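# Swing the cabinet door open to about ninety degrees

## Task

Pull the cabinet door open until it stands at roughly a right angle and stays there by itself; the cabinet must not have been moved, and neither arm may still be in contact with it at the end.

## Robot and tools

Robot: two arms, left_arm and right_arm, each ending in an identical five-finger right hand, so the hands are not mirror images. Bases sit near (-0.038, +0.513, 0) for left_arm and (+0.009, -0.462, 0) for right_arm, in metres.

Frame: the scene frame has its origin at table-top height, midway between the arms; +x points out over the table, +z up, and left_arm is on the +y side. Camera left/right does not match arm names. Positions, orientations (quat_wxyz) and velocities in results use this frame.

Hand point: a point fixed to the palm, 0.05 m in front of it and 0.15 m from the wrist face. Its +z runs along the straight fingers, +y out of the palm, +x across the palm away from the thumb. Straight fingertips extend 0.06-0.07 m past it along +z and sit 0.06 m behind it along -y. A wrist bracket on the little-finger side and the wrist itself (which can hang up to 0.13-0.25 m below the point) can strike things.

Row layout (28 numbers, each in [-1, 1]), always both arms: left dx, dy, dz, rx, ry, rz; left little, ring, middle, index, thumb_bend, thumb_turn, force_limit, speed; then the same 14 for the right arm. Pose numbers are offsets, not poses: they count from that arm's Hand target at the start of the call, along scene axes, with 1.0 meaning 0.6 m or 180 degrees; rx, ry, rz form one rotation vector turning about the Hand target position. Six zeros re-request the current Hand target. Fingers: +1 open/straight, -1 curled; thumb_turn +1 beside the palm, -1 across in front of it. force_limit maps -1..+1 to about 0..10 N (thumb motors 0..15 N); speed reaches full at +0.48. No value means 'unchanged': to keep a hand as it is, resend the last hand numbers you actually sent; before any, send hand_measured plus hand_force_limit and hand_speed.

Tools:
- execute_actions(actions, cameras): actions is a list of up to 15 rows per action, one row per 1/30 s step; a short table repeats its final row. Every row in an action is measured from the same start pose. Images only come back if actions is empty or cameras names some (["all"] for every camera).
- move(target, speed, blend, stop_force, zero, blocking, cameras): target is one 28-number row or a list of up to 15 rows; all offsets in a list count from the same starting Hand targets. speed is path top speed in m/s (0.002-3.2, default 0.25; turning limited to twice that in rad/s), one value or one per target. blend (m) rounds corners in a list; 0 stops at each. stop_force (4-120 N, both arms) ends an arm's path when its wrist sensor feels that much push opposing its motion; unreliable while the hand rotates; omit it when backing off a surface. zero (default true) rezeroes moving arms first. blocking=false returns after 0.5 s while the move continues (not allowed with stop_force). Paths never avoid obstacles; total duration is capped at 10 s.
- wait(seconds 0-10, cameras): lets time pass holding last commands.
- stop(cameras): brakes a running move.
- zoom_image(camera, region [x0,y0,x1,y1] pixels, max 504x504): enlarges the latest image of cam_high, cam_low, cam_left_wrist or cam_right_wrist.
- show_instructions(): shows the reference image pages.
- zero_wrist_force(arm): tares that arm's wrist sensor.
- finished_scene(scene): give the current scene number to end it; irreversible.

Results: per arm, Hand target (last commanded pose after clipping; the base for next offsets), end_effector_position/quat, joint positions and torques, Wrist force/torque in the hand's own axes (force from the surface into the arm; a third line holds the peak since last shown), hand_measured, hand_stopped_by (moving, target, force, stalled, fault), hand_load_n (positive when pushed open). Joint velocities 'within noise' means the arm is still. A move adds a 'move:' line: done, off_target, moving, held or fault, plus limits (paced = pose clipped, held = steps withheld). done does not prove nothing was touched. The hand point often stops short of its target; send the missing distance as a fresh offset.

Control details: orientation commands are clipped to within 32 degrees of the current one each step; motion lags commands by about 0.09-0.22 s and fast moves overshoot. Arms will refuse commands that bring them too near each other. Avoid paths passing close to an arm's own base.

Cautions: arms are stiff, so aiming even slightly beyond a firm surface can trigger a fault stop (about 150 N net force, or joint torque limits of 287/287/130/46.9/46.9/46.9 N m), freezing the arm for 10 s. Approach the door slowly, prefer stop_force on contact moves, pull the handle or nudge the door edge gently rather than slamming it, and don't shove the cabinet. Gentle grips need speed at -0.94 or lower. Avoid hitting the other arm or squeezing its fingers. Prolonged strain, stretched arms or pushing toward unreachable poses heat motors; at 85 °C an arm is braked for 30-60 s. Nothing may end up off the table. Finish with both hands withdrawn from the door and cabinet.

Each tool is called as a command line: name --argument value for each argument, lists and objects as JSON in quotes; but a table of rows of numbers goes row by row, as --pt "numbers of a row", without its own name.

Reference images:

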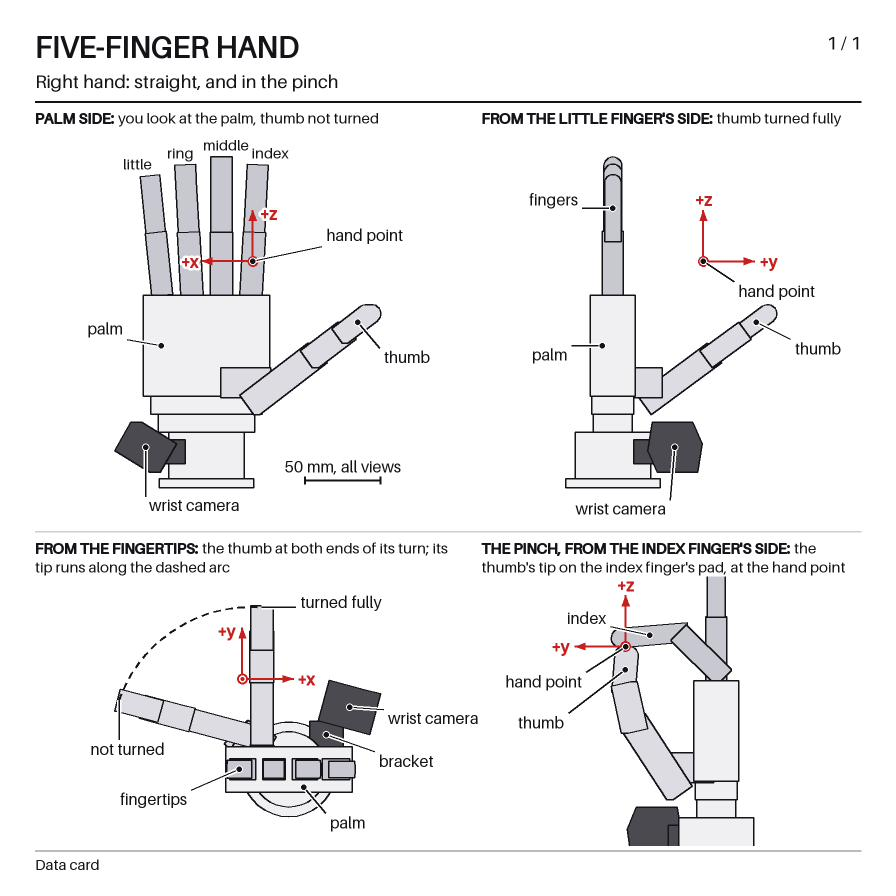

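## Session

execute_actions --actions '[]'

Scene clock: 0.00 s.
left_arm: end_effector_position=(+0.6892, +1.1460, +0.1319) hand_measured=(+1.000, +1.000, +1.000, +1.000, +1.000, +1.000) hand_load_n=(+0.0, +0.0, +0.0, +0.0, +0.0, +0.0) hand_stopped_by=(target, target, target, target, target, target) hand_force_limit=0.00 hand_speed=-0.80 end_effector_quat_wxyz=(-0.080, -0.091, +0.935, -0.332) | right_arm: end_effector_position=(+0.2587, -0.2252, +0.2708) hand_measured=(+1.000, +1.000, +1.000, +1.000, +1.000, +1.000) hand_load_n=(+0.0, +0.0, +0.5, +0.0, +0.0, +0.0) hand_stopped_by=(target, target, target, target, target, target) hand_force_limit=0.00 hand_speed=-0.80 end_effector_quat_wxyz=(-0.075, +0.182, +0.976, -0.089)
Joint positions: left_arm=[0.598 -0.354 0.482 1.97 2.049 -1.002] | right_arm=[0.253 -1.731 2.211 1.299 1.677 -0.978]
Joint velocities: within noise
Joint torques (N m): no reading
Motor temperatures (°C): left_arm=[31 30 28 38 34 38] | right_arm=[35 31 32 35 40 35]
Wrist force (N): no reading
Wrist torque (N m): no reading
Wrist force, peak (N): no reading
Hand target: left_arm +0.6892, +1.1460, +0.1319; -0.080, -0.091, +0.935, -0.332 | right_arm +0.2587, -0.2252, +0.2708; -0.075, +0.182, +0.976, -0.089

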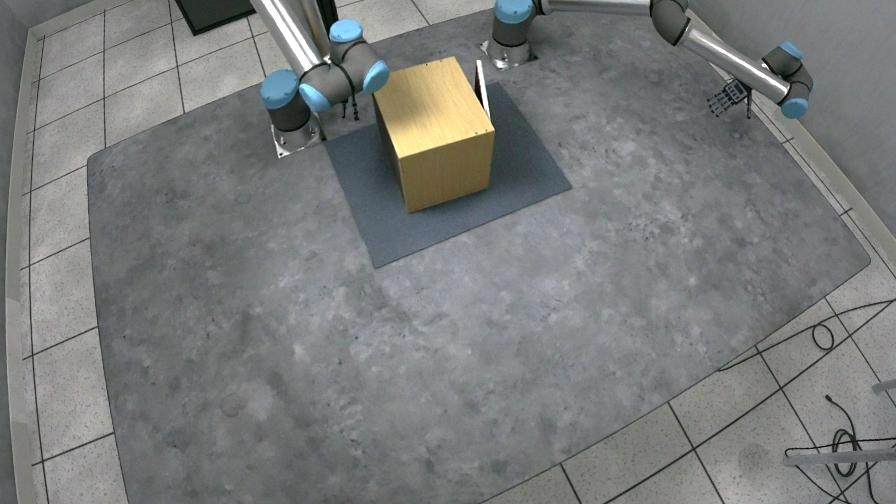

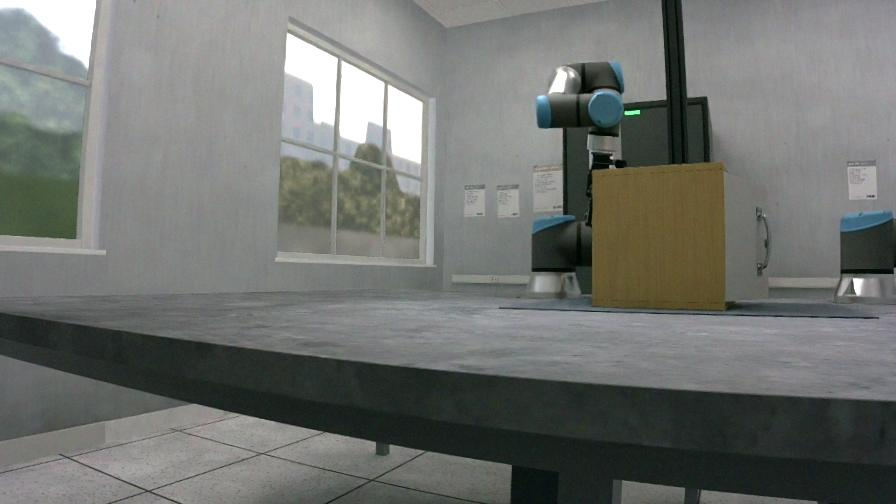

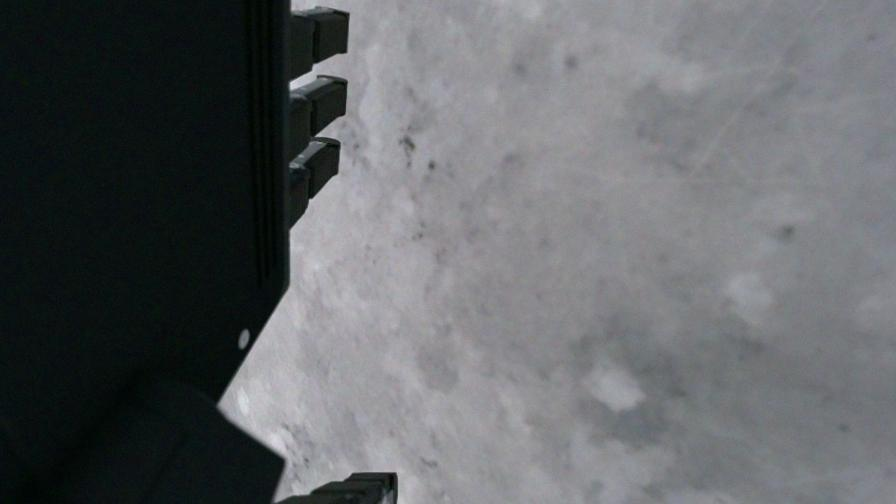

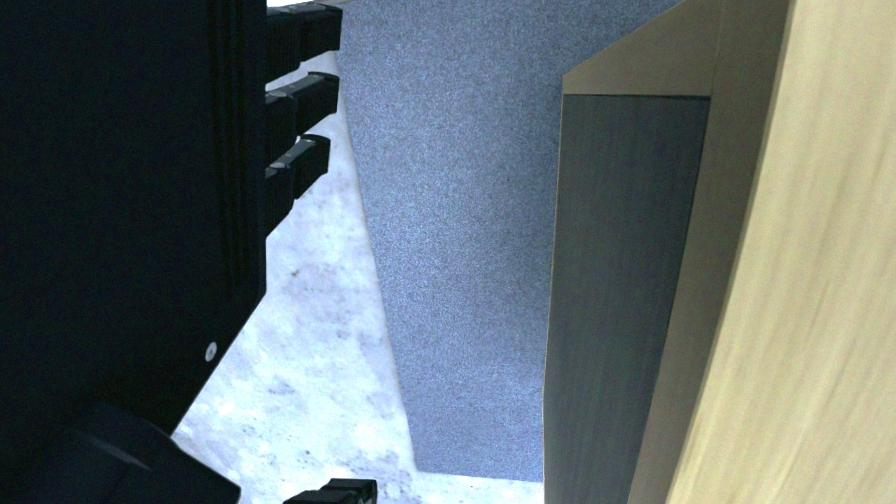

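zoom_image --camera "cam_high" --region '[320, 20, 580, 280]'

zoom_image --camera "cam_low" --region '[560, 140, 840, 340]'

Scaled by 1.938 from the camera's 896x504 image, which has a finer 1280x720 frame.

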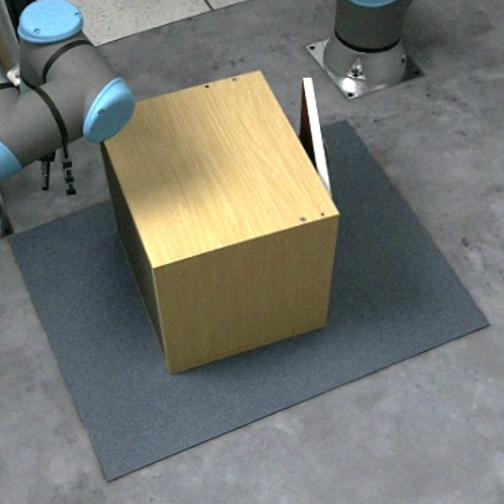

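Scaled by 1.800 from the camera's 896x504 image, which has a finer 1280x720 frame.

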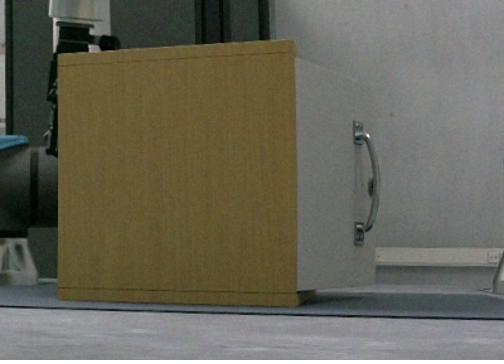

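move --target '[-0.333,-0.75,0.533,0.208,-0.082,-0.144,1,1,1,1,1,1,0,-0.8, 0,0,0,0,0,0,1,1,1,1,1,1,0,-0.8]' --speed 0.6

zoom_image --camera "cam_high" --region '[430, 40, 530, 140]'

Scene clock: 78.10 s.
left_arm: end_effector_position=(+0.4894, +0.6961, +0.4517) hand_measured=(+1.000, +1.000, +1.000, +1.000, +1.000, +1.000) hand_load_n=(+0.0, +0.0, +0.0, +0.0, +0.0, +0.0) hand_stopped_by=(target, target, target, target, target, target) hand_force_limit=0.00 hand_speed=-0.80 end_effector_quat_wxyz=(+0.000, +0.138, +0.990, -0.001) | right_arm: end_effector_position=(+0.2587, -0.2252, +0.2708) hand_measured=(+1.000, +1.000, +1.000, +1.000, +1.000, +1.000) hand_load_n=(+0.0, +0.0, +0.0, +0.0, +0.0, +0.0) hand_stopped_by=(target, target, target, target, target, target) hand_force_limit=0.00 hand_speed=-0.80 end_effector_quat_wxyz=(-0.075, +0.182, +0.976, -0.089)
Joint positions: left_arm=[-0.118 -1.535 1.665 1.441 1.572 -1.377] | right_arm=[0.253 -1.731 2.211 1.299 1.677 -0.978]
Joint torques (N m): left_arm=[-14.77 -61.38 -34.34 6.98 -3.07 -3.75] | right_arm=[-2.86 -20.28 -37.19 3.93 0.31 0.1]
Wrist force (N): left_arm=[0.2 0.0 0.3] | right_arm=[-0.2 0.1 -0.2]
Wrist torque (N m): left_arm=[0.02 -0.05 0.13] | right_arm=[0.03 0.03 -0.01]
Wrist force, peak (N): left_arm=[0.8 -2.3 -0.8] | right_arm=[0.0 0.5 -0.3]
Hand target: left_arm +0.4894, +0.6960, +0.4517; +0.000, +0.138, +0.990, -0.001 | right_arm +0.2587, -0.2252, +0.2708; -0.075, +0.182, +0.976, -0.089
Off the commanded pose: left_arm 0.000 m, 0 deg | right_arm 0.000 m, 0 deg.
move: done

Scaled by 5.040 from the camera's 896x504 image, which has a finer 1280x720 frame.
This view is cut from an older image: the scene may have changed since it was taken.

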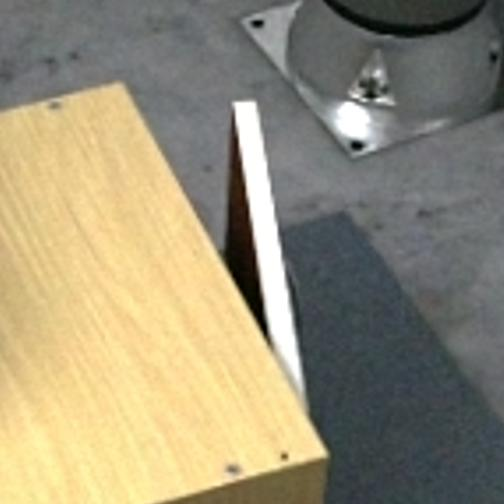

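move --target '[-0.371,-0.79,0,0,0,0,1,1,1,1,1,1,0,-0.8, 0,0,0,0,0,0,1,1,1,1,1,1,0,-0.8]' --speed 0.5 --cameras '["all"]'

zoom_image --camera "cam_high" --region '[380, 0, 580, 200]'

Scene clock: 85.43 s.
left_arm: end_effector_position=(+0.2668, +0.2221, +0.4517) hand_measured=(+1.000, +1.000, +1.000, +1.000, +1.000, +1.000) hand_load_n=(+0.0, +0.0, +0.0, +0.0, +0.0, +0.0) hand_stopped_by=(target, target, target, target, target, target) hand_force_limit=0.00 hand_speed=-0.80 end_effector_quat_wxyz=(+0.000, +0.138, +0.990, -0.001) | right_arm: end_effector_position=(+0.2587, -0.2252, +0.2708) hand_measured=(+1.000, +1.000, +1.000, +1.000, +1.000, +1.000) hand_load_n=(+0.0, +0.0, -0.5, +0.0, +0.0, +0.0) hand_stopped_by=(target, target, target, target, target, target) hand_force_limit=0.00 hand_speed=-0.80 end_effector_quat_wxyz=(-0.075, +0.182, +0.976, -0.089)
Joint positions: left_arm=[-1.373 -1.664 1.79 1.444 1.572 -2.633] | right_arm=[0.253 -1.731 2.211 1.299 1.677 -0.978]
Joint torques (N m): left_arm=[-15.68 -13.09 -49.41 7.21 -3.3 -3.3] | right_arm=[-2.84 -18.8 -35.89 4.27 0.08 0.13]
Wrist force (N): left_arm=[0.4 0.0 0.1] | right_arm=[0.0 0.2 0.0]
Wrist torque (N m): left_arm=[0.03 -0.06 0.13] | right_arm=[0.03 -0.01 0.00]
Wrist force, peak (N): left_arm=[0.4 -2.6 0.1] | right_arm=[0.3 0.2 -0.4]
Hand target: left_arm +0.2668, +0.2220, +0.4517; +0.000, +0.138, +0.990, -0.001 | right_arm +0.2587, -0.2252, +0.2708; -0.075, +0.182, +0.976, -0.089
Off the commanded pose: left_arm 0.000 m, 0 deg | right_arm 0.000 m, 0 deg.
move: done
camera_calibration:
cam_left_wrist: T_world_to_cam=[[0.0798052, 0.99638, -0.0292877, -0.218555], [0.854788, -0.0532901, 0.516234, -0.445114], [0.512805, -0.066233, -0.855947, 0.377725], [0, 0, 0, 1]] pos_world=[0.204221, 0.219061, 0.546695]

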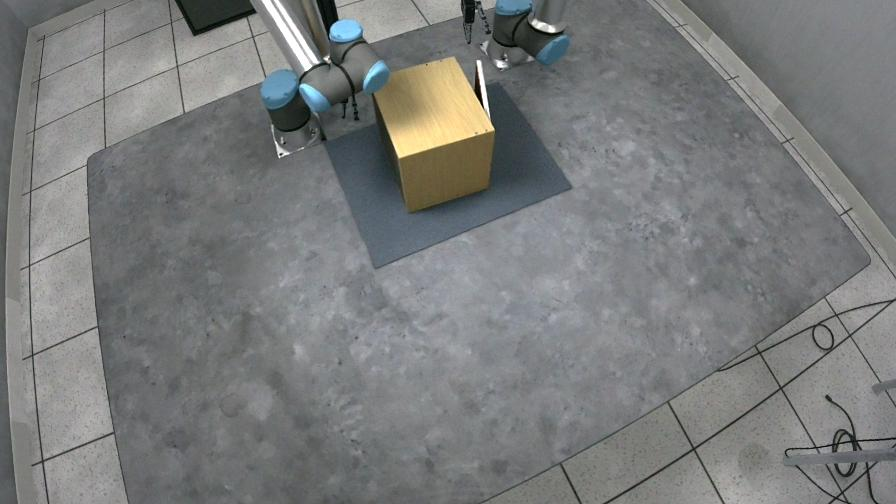

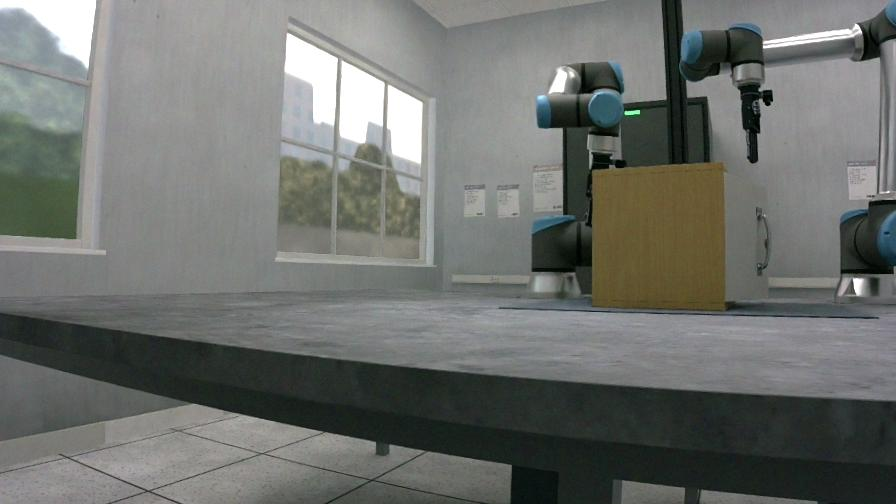

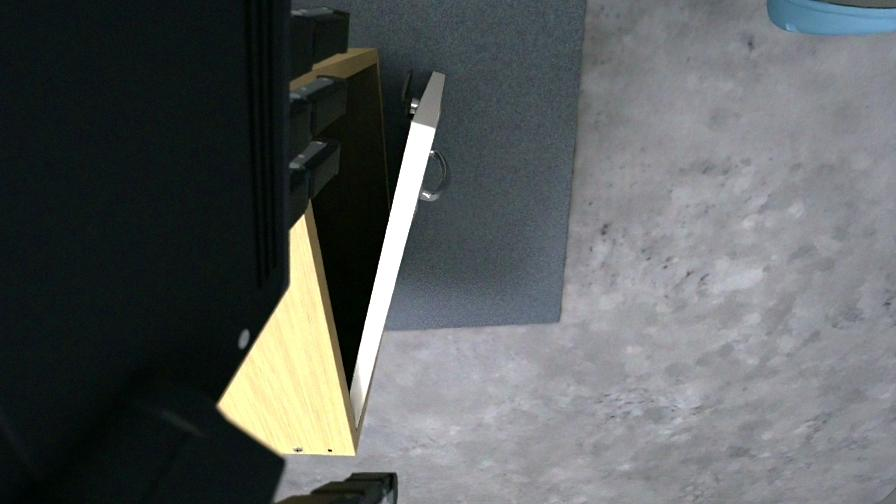

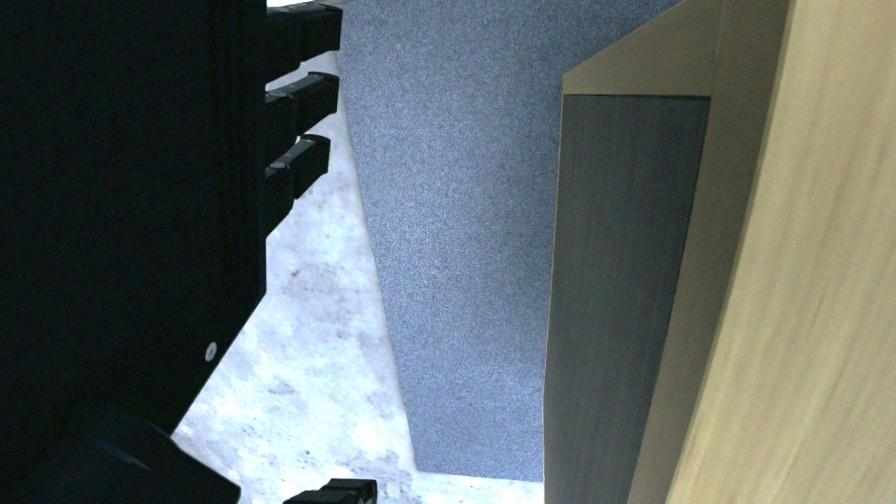

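Scaled by 2.520 from the camera's 896x504 image, which has a finer 1280x720 frame.

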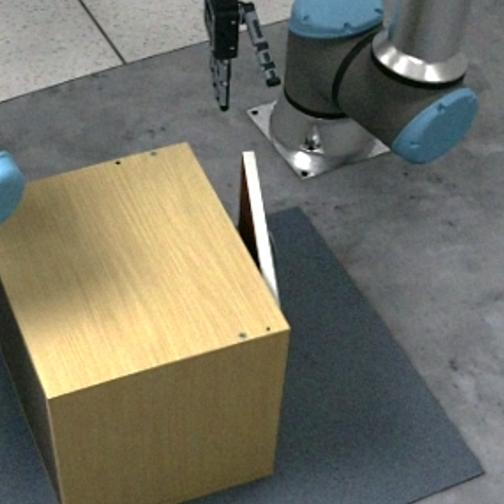

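move --pt "0.083 -0.037 0 0 0 0 1 1 1 1 1 1 0 -0.8 0 0 0 0 0 0 1 1 1 1 1 1 0 -0.8" --pt "0.083 -0.037 -0.13 0 0 0 1 1 1 1 1 1 0 -0.8 0 0 0 0 0 0 1 1 1 1 1 1 0 -0.8" --speed 0.2 --blend 0.01 --cameras '["cam_high","cam_low","cam_left_wrist"]'

zoom_image --camera "cam_high" --region '[430, 0, 530, 100]'

zoom_image --camera "cam_low" --region '[660, 60, 840, 260]'

Scene clock: 126.60 s.
left_arm: end_effector_position=(+0.3165, +0.1998, +0.3740) hand_measured=(+1.000, +1.000, +1.000, +1.000, +1.000, +1.000) hand_load_n=(+0.0, +0.0, +0.0, +0.0, +0.0, +0.0) hand_stopped_by=(target, target, target, target, target, target) hand_force_limit=0.00 hand_speed=-0.80 end_effector_quat_wxyz=(+0.000, +0.138, +0.990, -0.001) | right_arm: end_effector_position=(+0.2587, -0.2252, +0.2708) hand_measured=(+1.000, +1.000, +1.000, +1.000, +1.000, +1.000) hand_load_n=(+0.0, +0.0, +0.0, +0.0, +0.0, +0.0) hand_stopped_by=(target, target, target, target, target, target) hand_force_limit=0.00 hand_speed=-0.80 end_effector_quat_wxyz=(-0.075, +0.182, +0.976, -0.089)
Joint positions: left_arm=[-1.273 -1.552 1.821 1.301 1.572 -2.533] | right_arm=[0.253 -1.731 2.211 1.299 1.677 -0.978]
Joint torques (N m): left_arm=[7.11 -23.2 -33.49 1.14 -1.86 4.91] | right_arm=[-2 -19.8 -36.69 4.06 0.14 0.26]
Wrist force (N): left_arm=[0.2 -0.4 0.4] | right_arm=[-0.2 0.5 -0.4]
Wrist torque (N m): left_arm=[-0.04 -0.02 -0.09] | right_arm=[0.09 0.04 0.00]
Wrist force, peak (N): left_arm=[-1.0 -0.5 -0.9] | right_arm=[-0.2 0.5 -0.4]
Hand target: left_arm +0.3166, +0.1998, +0.3737; +0.000, +0.138, +0.990, -0.001 | right_arm +0.2587, -0.2252, +0.2708; -0.075, +0.182, +0.976, -0.089
Off the commanded pose: left_arm 0.000 m, 0 deg | right_arm 0.000 m, 0 deg.
move: done
camera_calibration:
cam_left_wrist: T_world_to_cam=[[0.0797544, 0.996387, -0.0292022, -0.202609], [0.854791, -0.0532908, 0.516229, -0.448621], [0.512808, -0.0661333, -0.855952, 0.284151], [0, 0, 0, 1]] pos_world=[0.253921, 0.196762, 0.468895]
Images, in order (width x height): cam_high 896x504, cam_low 896x504, cam_left_wrist 896x504.

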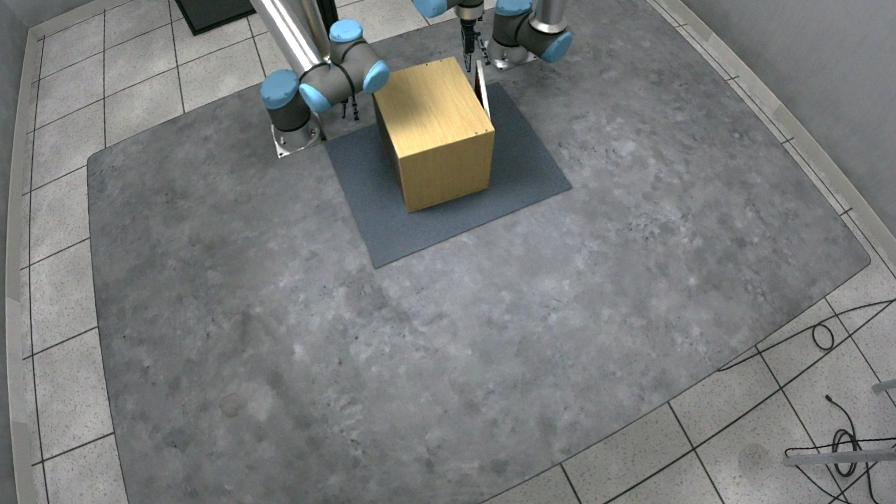

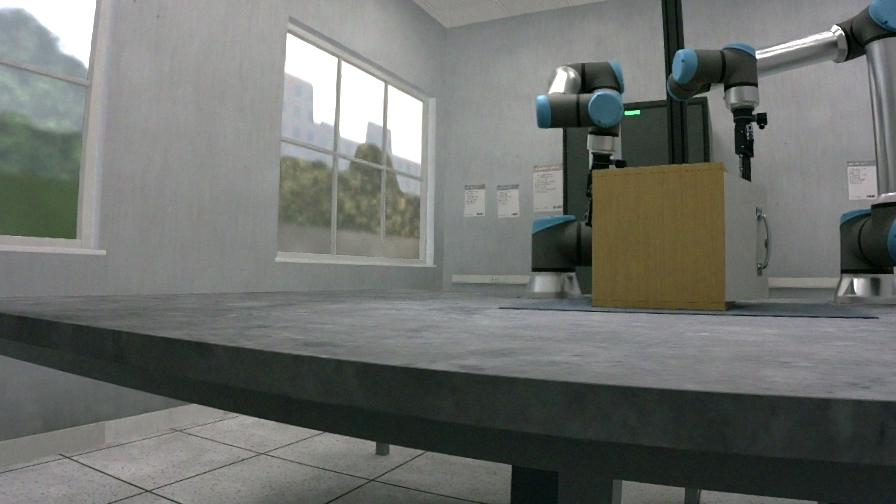

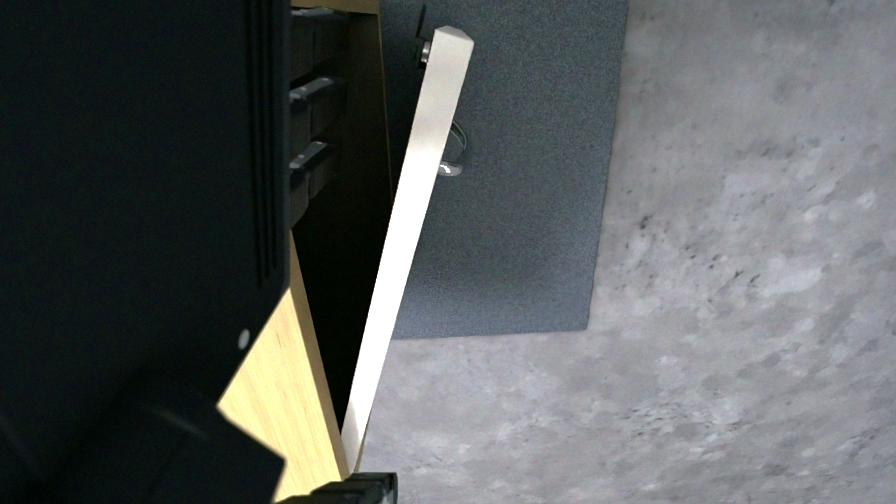

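Scaled by 5.040 from the camera's 896x504 image, which has a finer 1280x720 frame.

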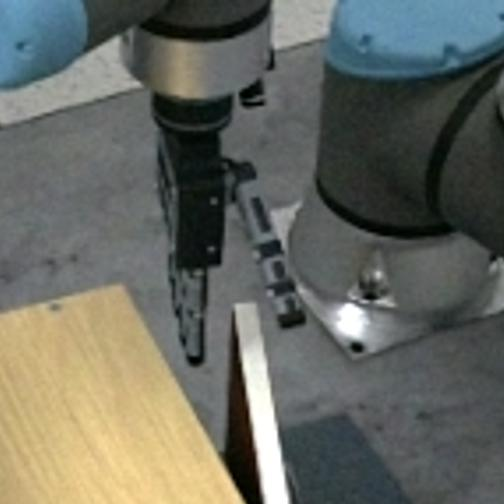

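Scaled by 2.520 from the camera's 896x504 image, which has a finer 1280x720 frame.

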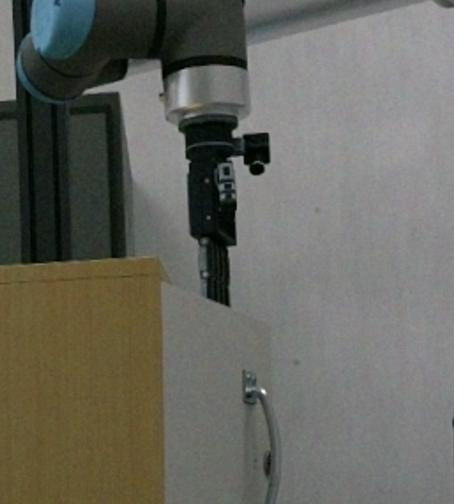

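move --target '[0,0.005,-0.082,0,0,0,1,1,1,1,1,1,0,-0.8, 0,0,0,0,0,0,1,1,1,1,1,1,0,-0.8]' --speed 0.1 --stop_force 8 --cameras '["cam_high","cam_left_wrist"]'

zoom_image --camera "cam_high" --region '[430, 0, 530, 100]'

Scene clock: 152.60 s.
left_arm: end_effector_position=(+0.3166, +0.2028, +0.3245) hand_measured=(+1.000, +1.000, +1.000, +1.000, +1.000, +1.000) hand_load_n=(+0.0, +0.0, +0.0, +0.0, +0.0, +0.0) hand_stopped_by=(target, target, target, target, target, target) hand_force_limit=0.00 hand_speed=-0.80 end_effector_quat_wxyz=(+0.000, +0.138, +0.990, -0.001) | right_arm: end_effector_position=(+0.2587, -0.2252, +0.2708) hand_measured=(+1.000, +1.000, +1.000, +1.000, +1.000, +1.000) hand_load_n=(+0.0, +0.0, +0.0, +0.0, +0.0, +0.0) hand_stopped_by=(target, target, target, target, target, target) hand_force_limit=0.00 hand_speed=-0.80 end_effector_quat_wxyz=(-0.075, +0.182, +0.976, -0.089)
Joint positions: left_arm=[-1.271 -1.53 1.889 1.211 1.572 -2.531] | right_arm=[0.253 -1.731 2.211 1.299 1.677 -0.978]
Joint torques (N m): left_arm=[10.3 -23.29 -32.03 1.3 2.54 4.53] | right_arm=[-2.5 -18.78 -37.39 4.19 0.09 0.36]
Wrist force (N): left_arm=[0.0 0.1 0.0] | right_arm=[0.0 0.2 -0.3]
Wrist torque (N m): left_arm=[0.04 -0.01 -0.06] | right_arm=[0.05 0.01 0.00]
Wrist force, peak (N): left_arm=[0.1 0.0 0.8] | right_arm=[-0.2 0.4 -0.4]
Hand target: left_arm +0.3166, +0.2028, +0.3245; +0.000, +0.138, +0.990, -0.001 | right_arm +0.2587, -0.2252, +0.2708; -0.075, +0.182, +0.976, -0.089
Off the commanded pose: left_arm 0.000 m, 0 deg | right_arm 0.000 m, 0 deg.
move: done
camera_calibration:
cam_left_wrist: T_world_to_cam=[[0.079753, 0.996387, -0.0291945, -0.207052], [0.854747, -0.0532879, 0.516303, -0.423065], [0.512882, -0.0661306, -0.855908, 0.241976], [0, 0, 0, 1]] pos_world=[0.254022, 0.199762, 0.419494]
Images, in order (width x height): cam_high 896x504, cam_left_wrist 896x504.

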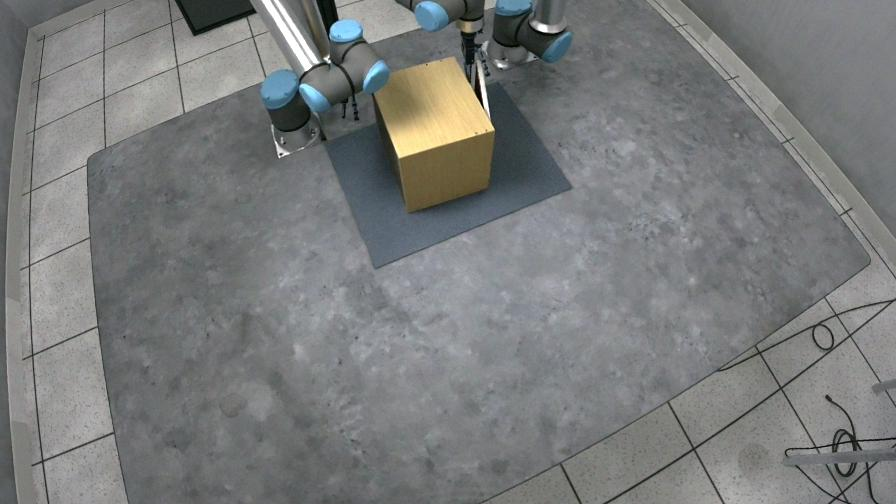

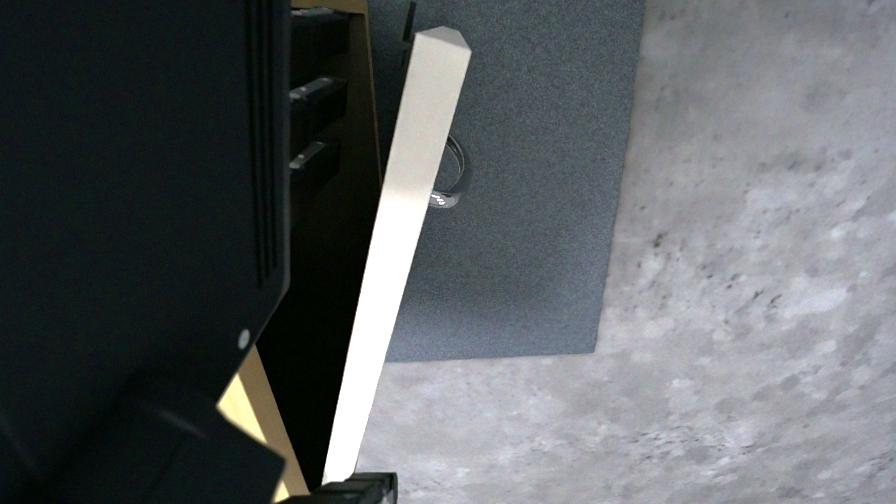

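Scaled by 5.040 from the camera's 896x504 image, which has a finer 1280x720 frame.

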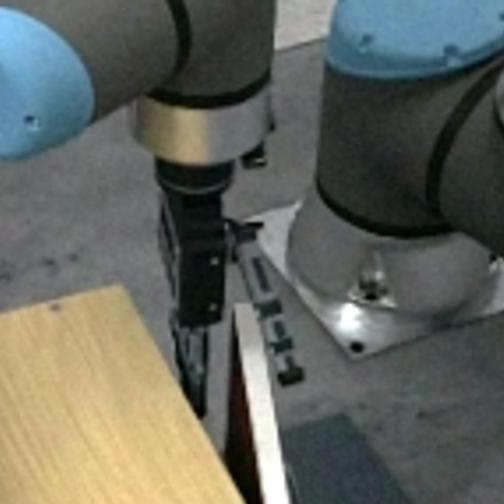

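move --target '[0.064,0.0853,0,0,0,-0.0778,1,1,1,1,1,1,0,-0.8, 0,0,0,0,0,0,1,1,1,1,1,1,0,-0.8]' --speed 0.12 --cameras '["cam_high","cam_left_wrist"]'

zoom_image --camera "cam_high" --region '[380, 0, 580, 200]'

Scene clock: 161.97 s.
left_arm: end_effector_position=(+0.3549, +0.2539, +0.3245) hand_measured=(+1.000, +1.000, +1.000, +1.000, +1.000, +1.000) hand_load_n=(+0.0, +0.0, +0.0, +0.0, +0.0, +0.0) hand_stopped_by=(target, target, target, target, target, target) hand_force_limit=0.00 hand_speed=-0.80 end_effector_quat_wxyz=(+0.000, +0.258, +0.966, -0.001) | right_arm: end_effector_position=(+0.2587, -0.2252, +0.2708) hand_measured=(+1.000, +1.000, +1.000, +1.000, +1.000, +1.000) hand_load_n=(-0.5, +0.0, +0.0, +0.0, +0.0, +0.0) hand_stopped_by=(target, target, target, target, target, target) hand_force_limit=0.00 hand_speed=-0.80 end_effector_quat_wxyz=(-0.075, +0.182, +0.976, -0.089)
Joint positions: left_arm=[-1.154 -1.575 1.935 1.21 1.572 -2.169] | right_arm=[0.253 -1.731 2.211 1.299 1.677 -0.978]
Joint torques (N m): left_arm=[11.61 -56.01 -31.02 7.25 3.14 4.33] | right_arm=[-1.05 -19.92 -37.29 4.01 0.32 0.45]
Wrist force (N): left_arm=[0.2 -0.6 0.2] | right_arm=[0.0 0.0 -0.2]
Wrist torque (N m): left_arm=[0.02 0.01 -0.09] | right_arm=[0.01 0.01 0.00]
Wrist force, peak (N): left_arm=[0.4 -2.0 -0.3] | right_arm=[-0.3 0.3 -0.6]
Hand target: left_arm +0.3550, +0.2539, +0.3245; +0.000, +0.258, +0.966, -0.001 | right_arm +0.2587, -0.2252, +0.2708; -0.075, +0.182, +0.976, -0.089
Off the commanded pose: left_arm 0.000 m, 0 deg | right_arm 0.000 m, 0 deg.
move: done
camera_calibration:
cam_left_wrist: T_world_to_cam=[[0.318285, 0.947545, -0.0291951, -0.33328], [0.816444, -0.258336, 0.516413, -0.387487], [0.481782, -0.188203, -0.855842, 0.267714], [0, 0, 0, 1]] pos_world=[0.293459, 0.266081, 0.419494]
Images, in order (width x height): cam_high 896x504, cam_left_wrist 896x504.

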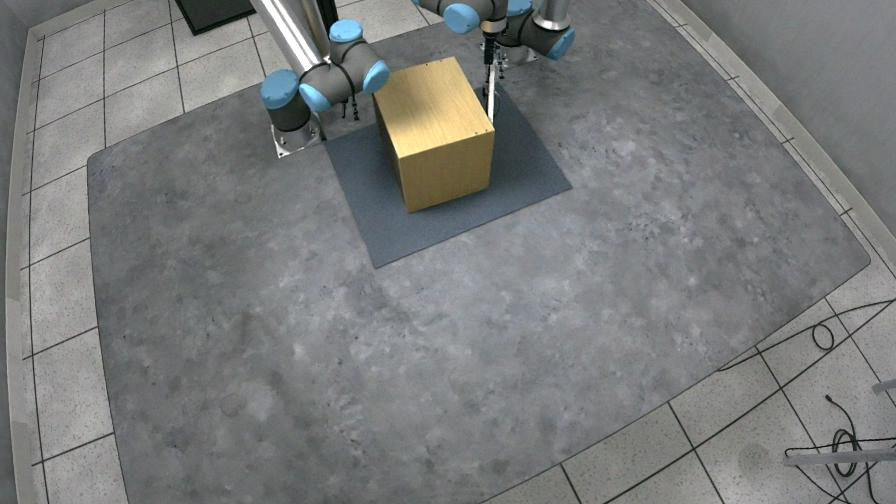

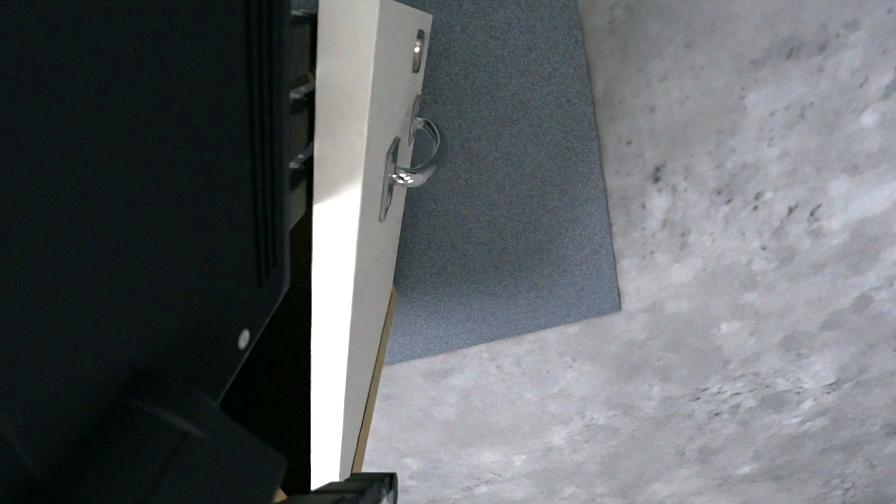

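Scaled by 2.520 from the camera's 896x504 image, which has a finer 1280x720 frame.

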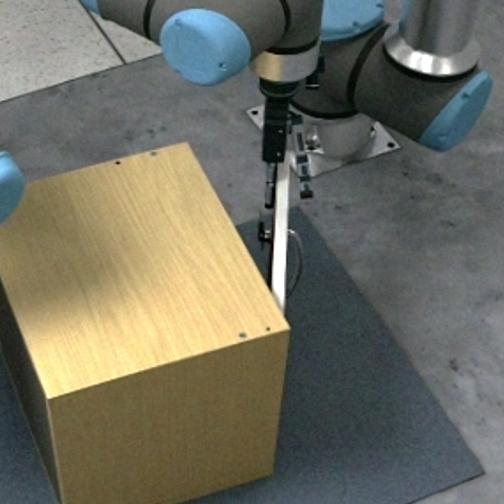

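move --pt "0.1133 0.0967 0 0 0 -0.1111 1 1 1 1 1 1 0 -0.8 0 0 0 0 0 0 1 1 1 1 1 1 0 -0.8" --pt "0.2533 0.15 0 0 0 -0.2222 1 1 1 1 1 1 0 -0.8 0 0 0 0 0 0 1 1 1 1 1 1 0 -0.8" --pt "0.4033 0.1517 0 0 0 -0.3333 1 1 1 1 1 1 0 -0.8 0 0 0 0 0 0 1 1 1 1 1 1 0 -0.8" --pt "0.4475 0.142 0 0 0 -0.3667 1 1 1 1 1 1 0 -0.8 0 0 0 0 0 0 1 1 1 1 1 1 0 -0.8" --speed 0.15 --blend '[0.02,0.02,0.01,0]' --cameras '["cam_high","cam_left_wrist","cam_low"]'

zoom_image --camera "cam_high" --region '[380, 0, 640, 200]'

Scene clock: 175.10 s.
left_arm: end_effector_position=(+0.6234, +0.3392, +0.3245) hand_measured=(+1.000, +1.000, +1.000, +1.000, +1.000, +1.000) hand_load_n=(+0.0, +0.0, +0.0, +0.0, +0.0, +0.0) hand_stopped_by=(target, target, target, target, target, target) hand_force_limit=0.00 hand_speed=-0.80 end_effector_quat_wxyz=(+0.000, +0.742, +0.670, +0.000) | right_arm: end_effector_position=(+0.2587, -0.2252, +0.2708) hand_measured=(+1.000, +1.000, +1.000, +1.000, +1.000, +1.000) hand_load_n=(+0.0, +0.0, +0.0, +0.0, +0.0, +0.0) hand_stopped_by=(target, target, target, target, target, target) hand_force_limit=0.00 hand_speed=-0.80 end_effector_quat_wxyz=(-0.075, +0.182, +0.976, -0.089)
Joint positions: left_arm=[-0.541 -1.286 1.601 1.257 1.571 -0.404] | right_arm=[0.253 -1.731 2.211 1.299 1.677 -0.978]
Joint torques (N m): left_arm=[7.63 -44.86 -46.51 7.24 3.25 5.21] | right_arm=[-3.87 -20.78 -37.12 4.12 0.18 0.57]
Wrist force (N): left_arm=[-0.2 -0.7 0.8] | right_arm=[-0.3 0.0 -0.4]
Wrist torque (N m): left_arm=[-0.01 0.02 -0.09] | right_arm=[0.03 0.05 -0.02]
Wrist force, peak (N): left_arm=[0.0 -1.6 0.2] | right_arm=[0.4 -0.4 -0.4]
Hand target: left_arm +0.6235, +0.3391, +0.3245; +0.000, +0.743, +0.670, +0.000 | right_arm +0.2587, -0.2252, +0.2708; -0.075, +0.182, +0.976, -0.089
Off the commanded pose: left_arm 0.000 m, 0 deg | right_arm 0.000 m, 0 deg.
move: done
camera_calibration:
cam_left_wrist: T_world_to_cam=[[0.995084, 0.0946453, -0.0291494, -0.63229], [0.0960645, -0.85098, 0.516338, 0.0654462], [0.0240634, -0.5166, -0.855889, 0.551143], [0, 0, 0, 1]] pos_world=[0.609632, 0.400257, 0.419494]
Images, in order (width x height): cam_high 896x504, cam_low 896x504, cam_left_wrist 896x504.

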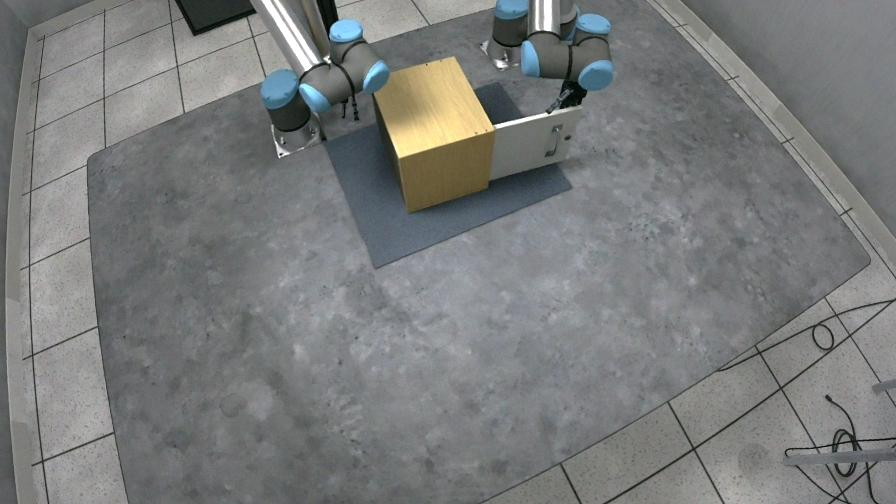

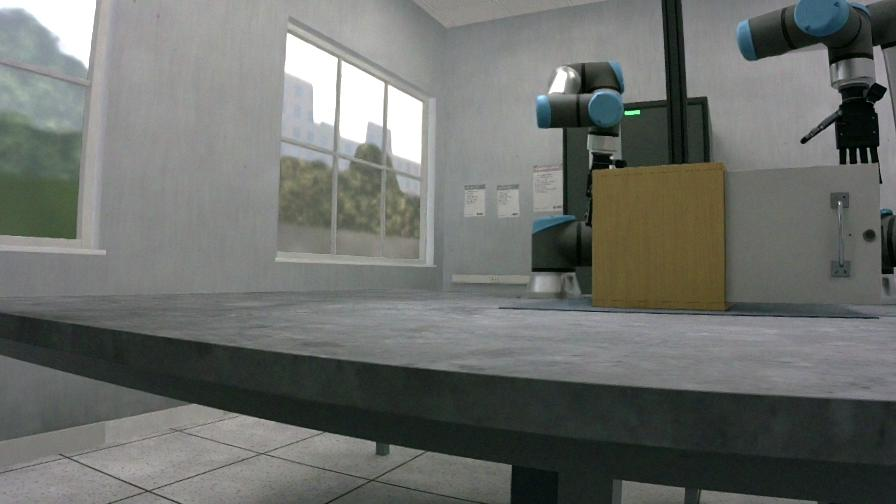

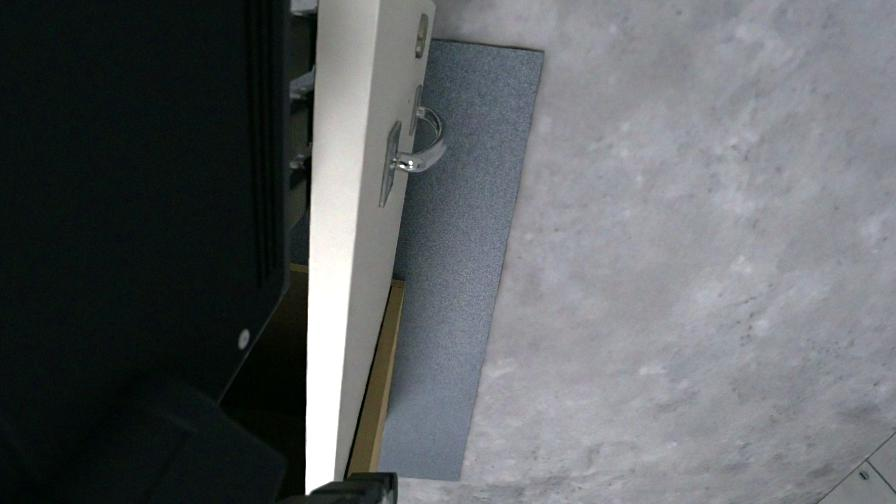

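Scaled by 1.938 from the camera's 896x504 image, which has a finer 1280x720 frame.

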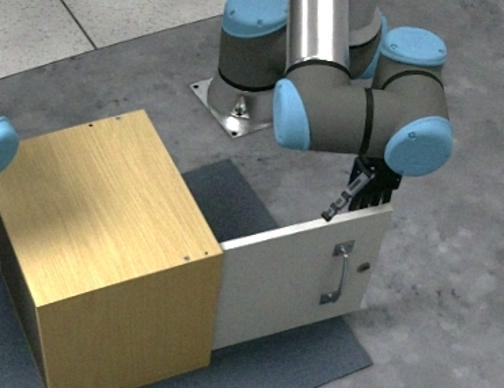

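move --pt "0.0208 -0.007 0 0 0 -0.0167 1 1 1 1 1 1 0 -0.8 0 0 0 0 0 0 1 1 1 1 1 1 0 -0.8" --pt "-0.078 0.0086 0 0 0 -0.0167 1 1 1 1 1 1 0 -0.8 0 0 0 0 0 0 1 1 1 1 1 1 0 -0.8" --pt "-0.18 0.02 0.25 0 0 -0.0167 1 1 1 1 1 1 0 -0.8 0 0 0 0 0 0 1 1 1 1 1 1 0 -0.8" --speed '[0.08,0.15,0.3]' --blend '[0,0.02,0]' --cameras '["cam_high","cam_left_wrist","cam_low"]'

zoom_image --camera "cam_high" --region '[380, 0, 640, 200]'

Scene clock: 187.70 s.
left_arm: end_effector_position=(+0.5156, +0.3511, +0.4743) hand_measured=(+1.000, +1.000, +1.000, +1.000, +1.000, +1.000) hand_load_n=(+0.0, +0.0, +0.0, +0.0, -0.5, +0.0) hand_stopped_by=(target, target, target, target, target, target) hand_force_limit=0.00 hand_speed=-0.80 end_effector_quat_wxyz=(+0.000, +0.760, +0.650, +0.000) | right_arm: end_effector_position=(+0.2587, -0.2252, +0.2708) hand_measured=(+1.000, +1.000, +1.000, +1.000, +1.000, +1.000) hand_load_n=(+0.0, +0.0, +0.0, +0.0, +0.0, +0.0) hand_stopped_by=(target, target, target, target, target, target) hand_force_limit=0.00 hand_speed=-0.80 end_effector_quat_wxyz=(-0.075, +0.182, +0.976, -0.089)
Joint positions: left_arm=[-0.619 -1.515 1.604 1.483 1.571 -0.43] | right_arm=[0.253 -1.731 2.211 1.299 1.677 -0.978]
Joint torques (N m): left_arm=[-15.03 -59.53 -50.74 6.85 -2.94 -3.29] | right_arm=[-4.37 -19.82 -36.95 4.27 0.2 0.68]
Wrist force (N): left_arm=[0.2 -0.3 0.1] | right_arm=[-0.1 0.1 -0.3]
Wrist torque (N m): left_arm=[0.00 -0.01 0.10] | right_arm=[0.03 0.02 -0.01]
Wrist force, peak (N): left_arm=[0.3 -0.6 1.8] | right_arm=[0.3 0.3 -0.5]
Hand target: left_arm +0.5155, +0.3511, +0.4745; +0.000, +0.760, +0.650, +0.000 | right_arm +0.2587, -0.2252, +0.2708; -0.075, +0.182, +0.976, -0.089
Off the commanded pose: left_arm 0.000 m, 0 deg | right_arm 0.000 m, 0 deg.
move: done
camera_calibration:
cam_left_wrist: T_world_to_cam=[[0.998689, 0.0420367, -0.0292009, -0.505018], [0.0510801, -0.854841, 0.51637, 0.0332539], [-0.00325564, -0.517185, -0.855867, 0.702343], [0, 0, 0, 1]] pos_world=[0.504944, 0.412897, 0.569194]
Images, in order (width x height): cam_high 896x504, cam_low 896x504, cam_left_wrist 896x504.

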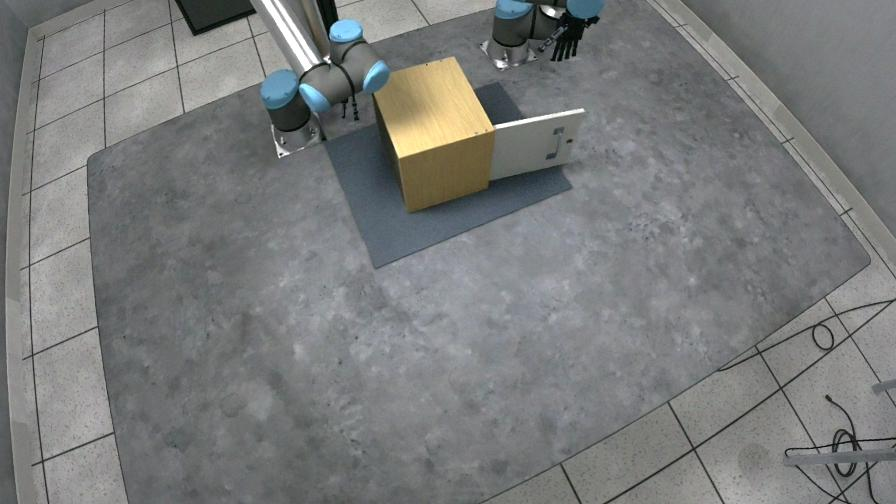

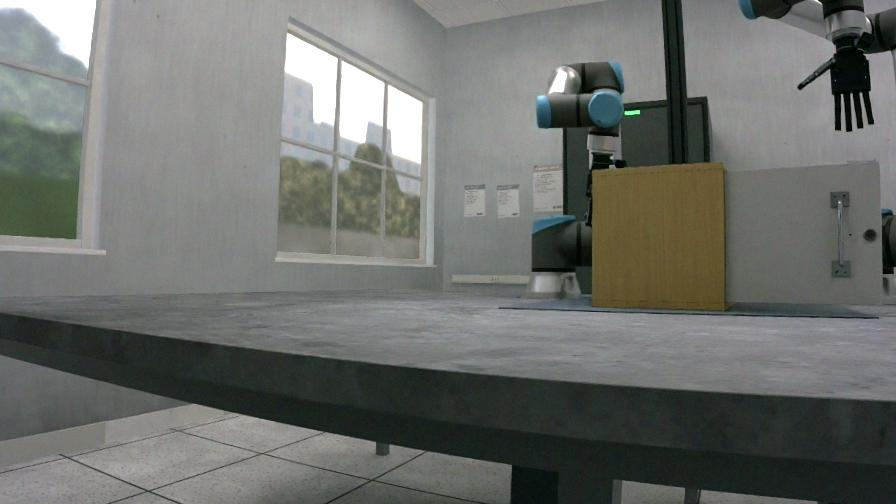

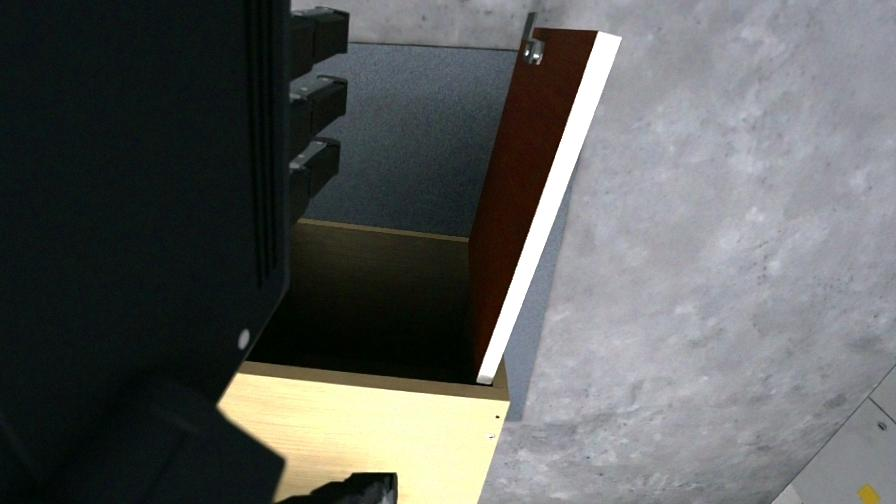

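Scaled by 1.938 from the camera's 896x504 image, which has a finer 1280x720 frame.

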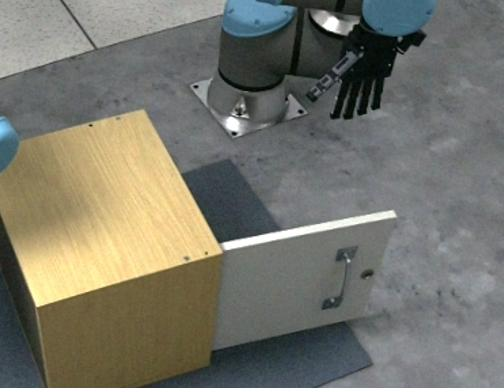

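finished_scene --scene 1

The scene is finished: the task was done.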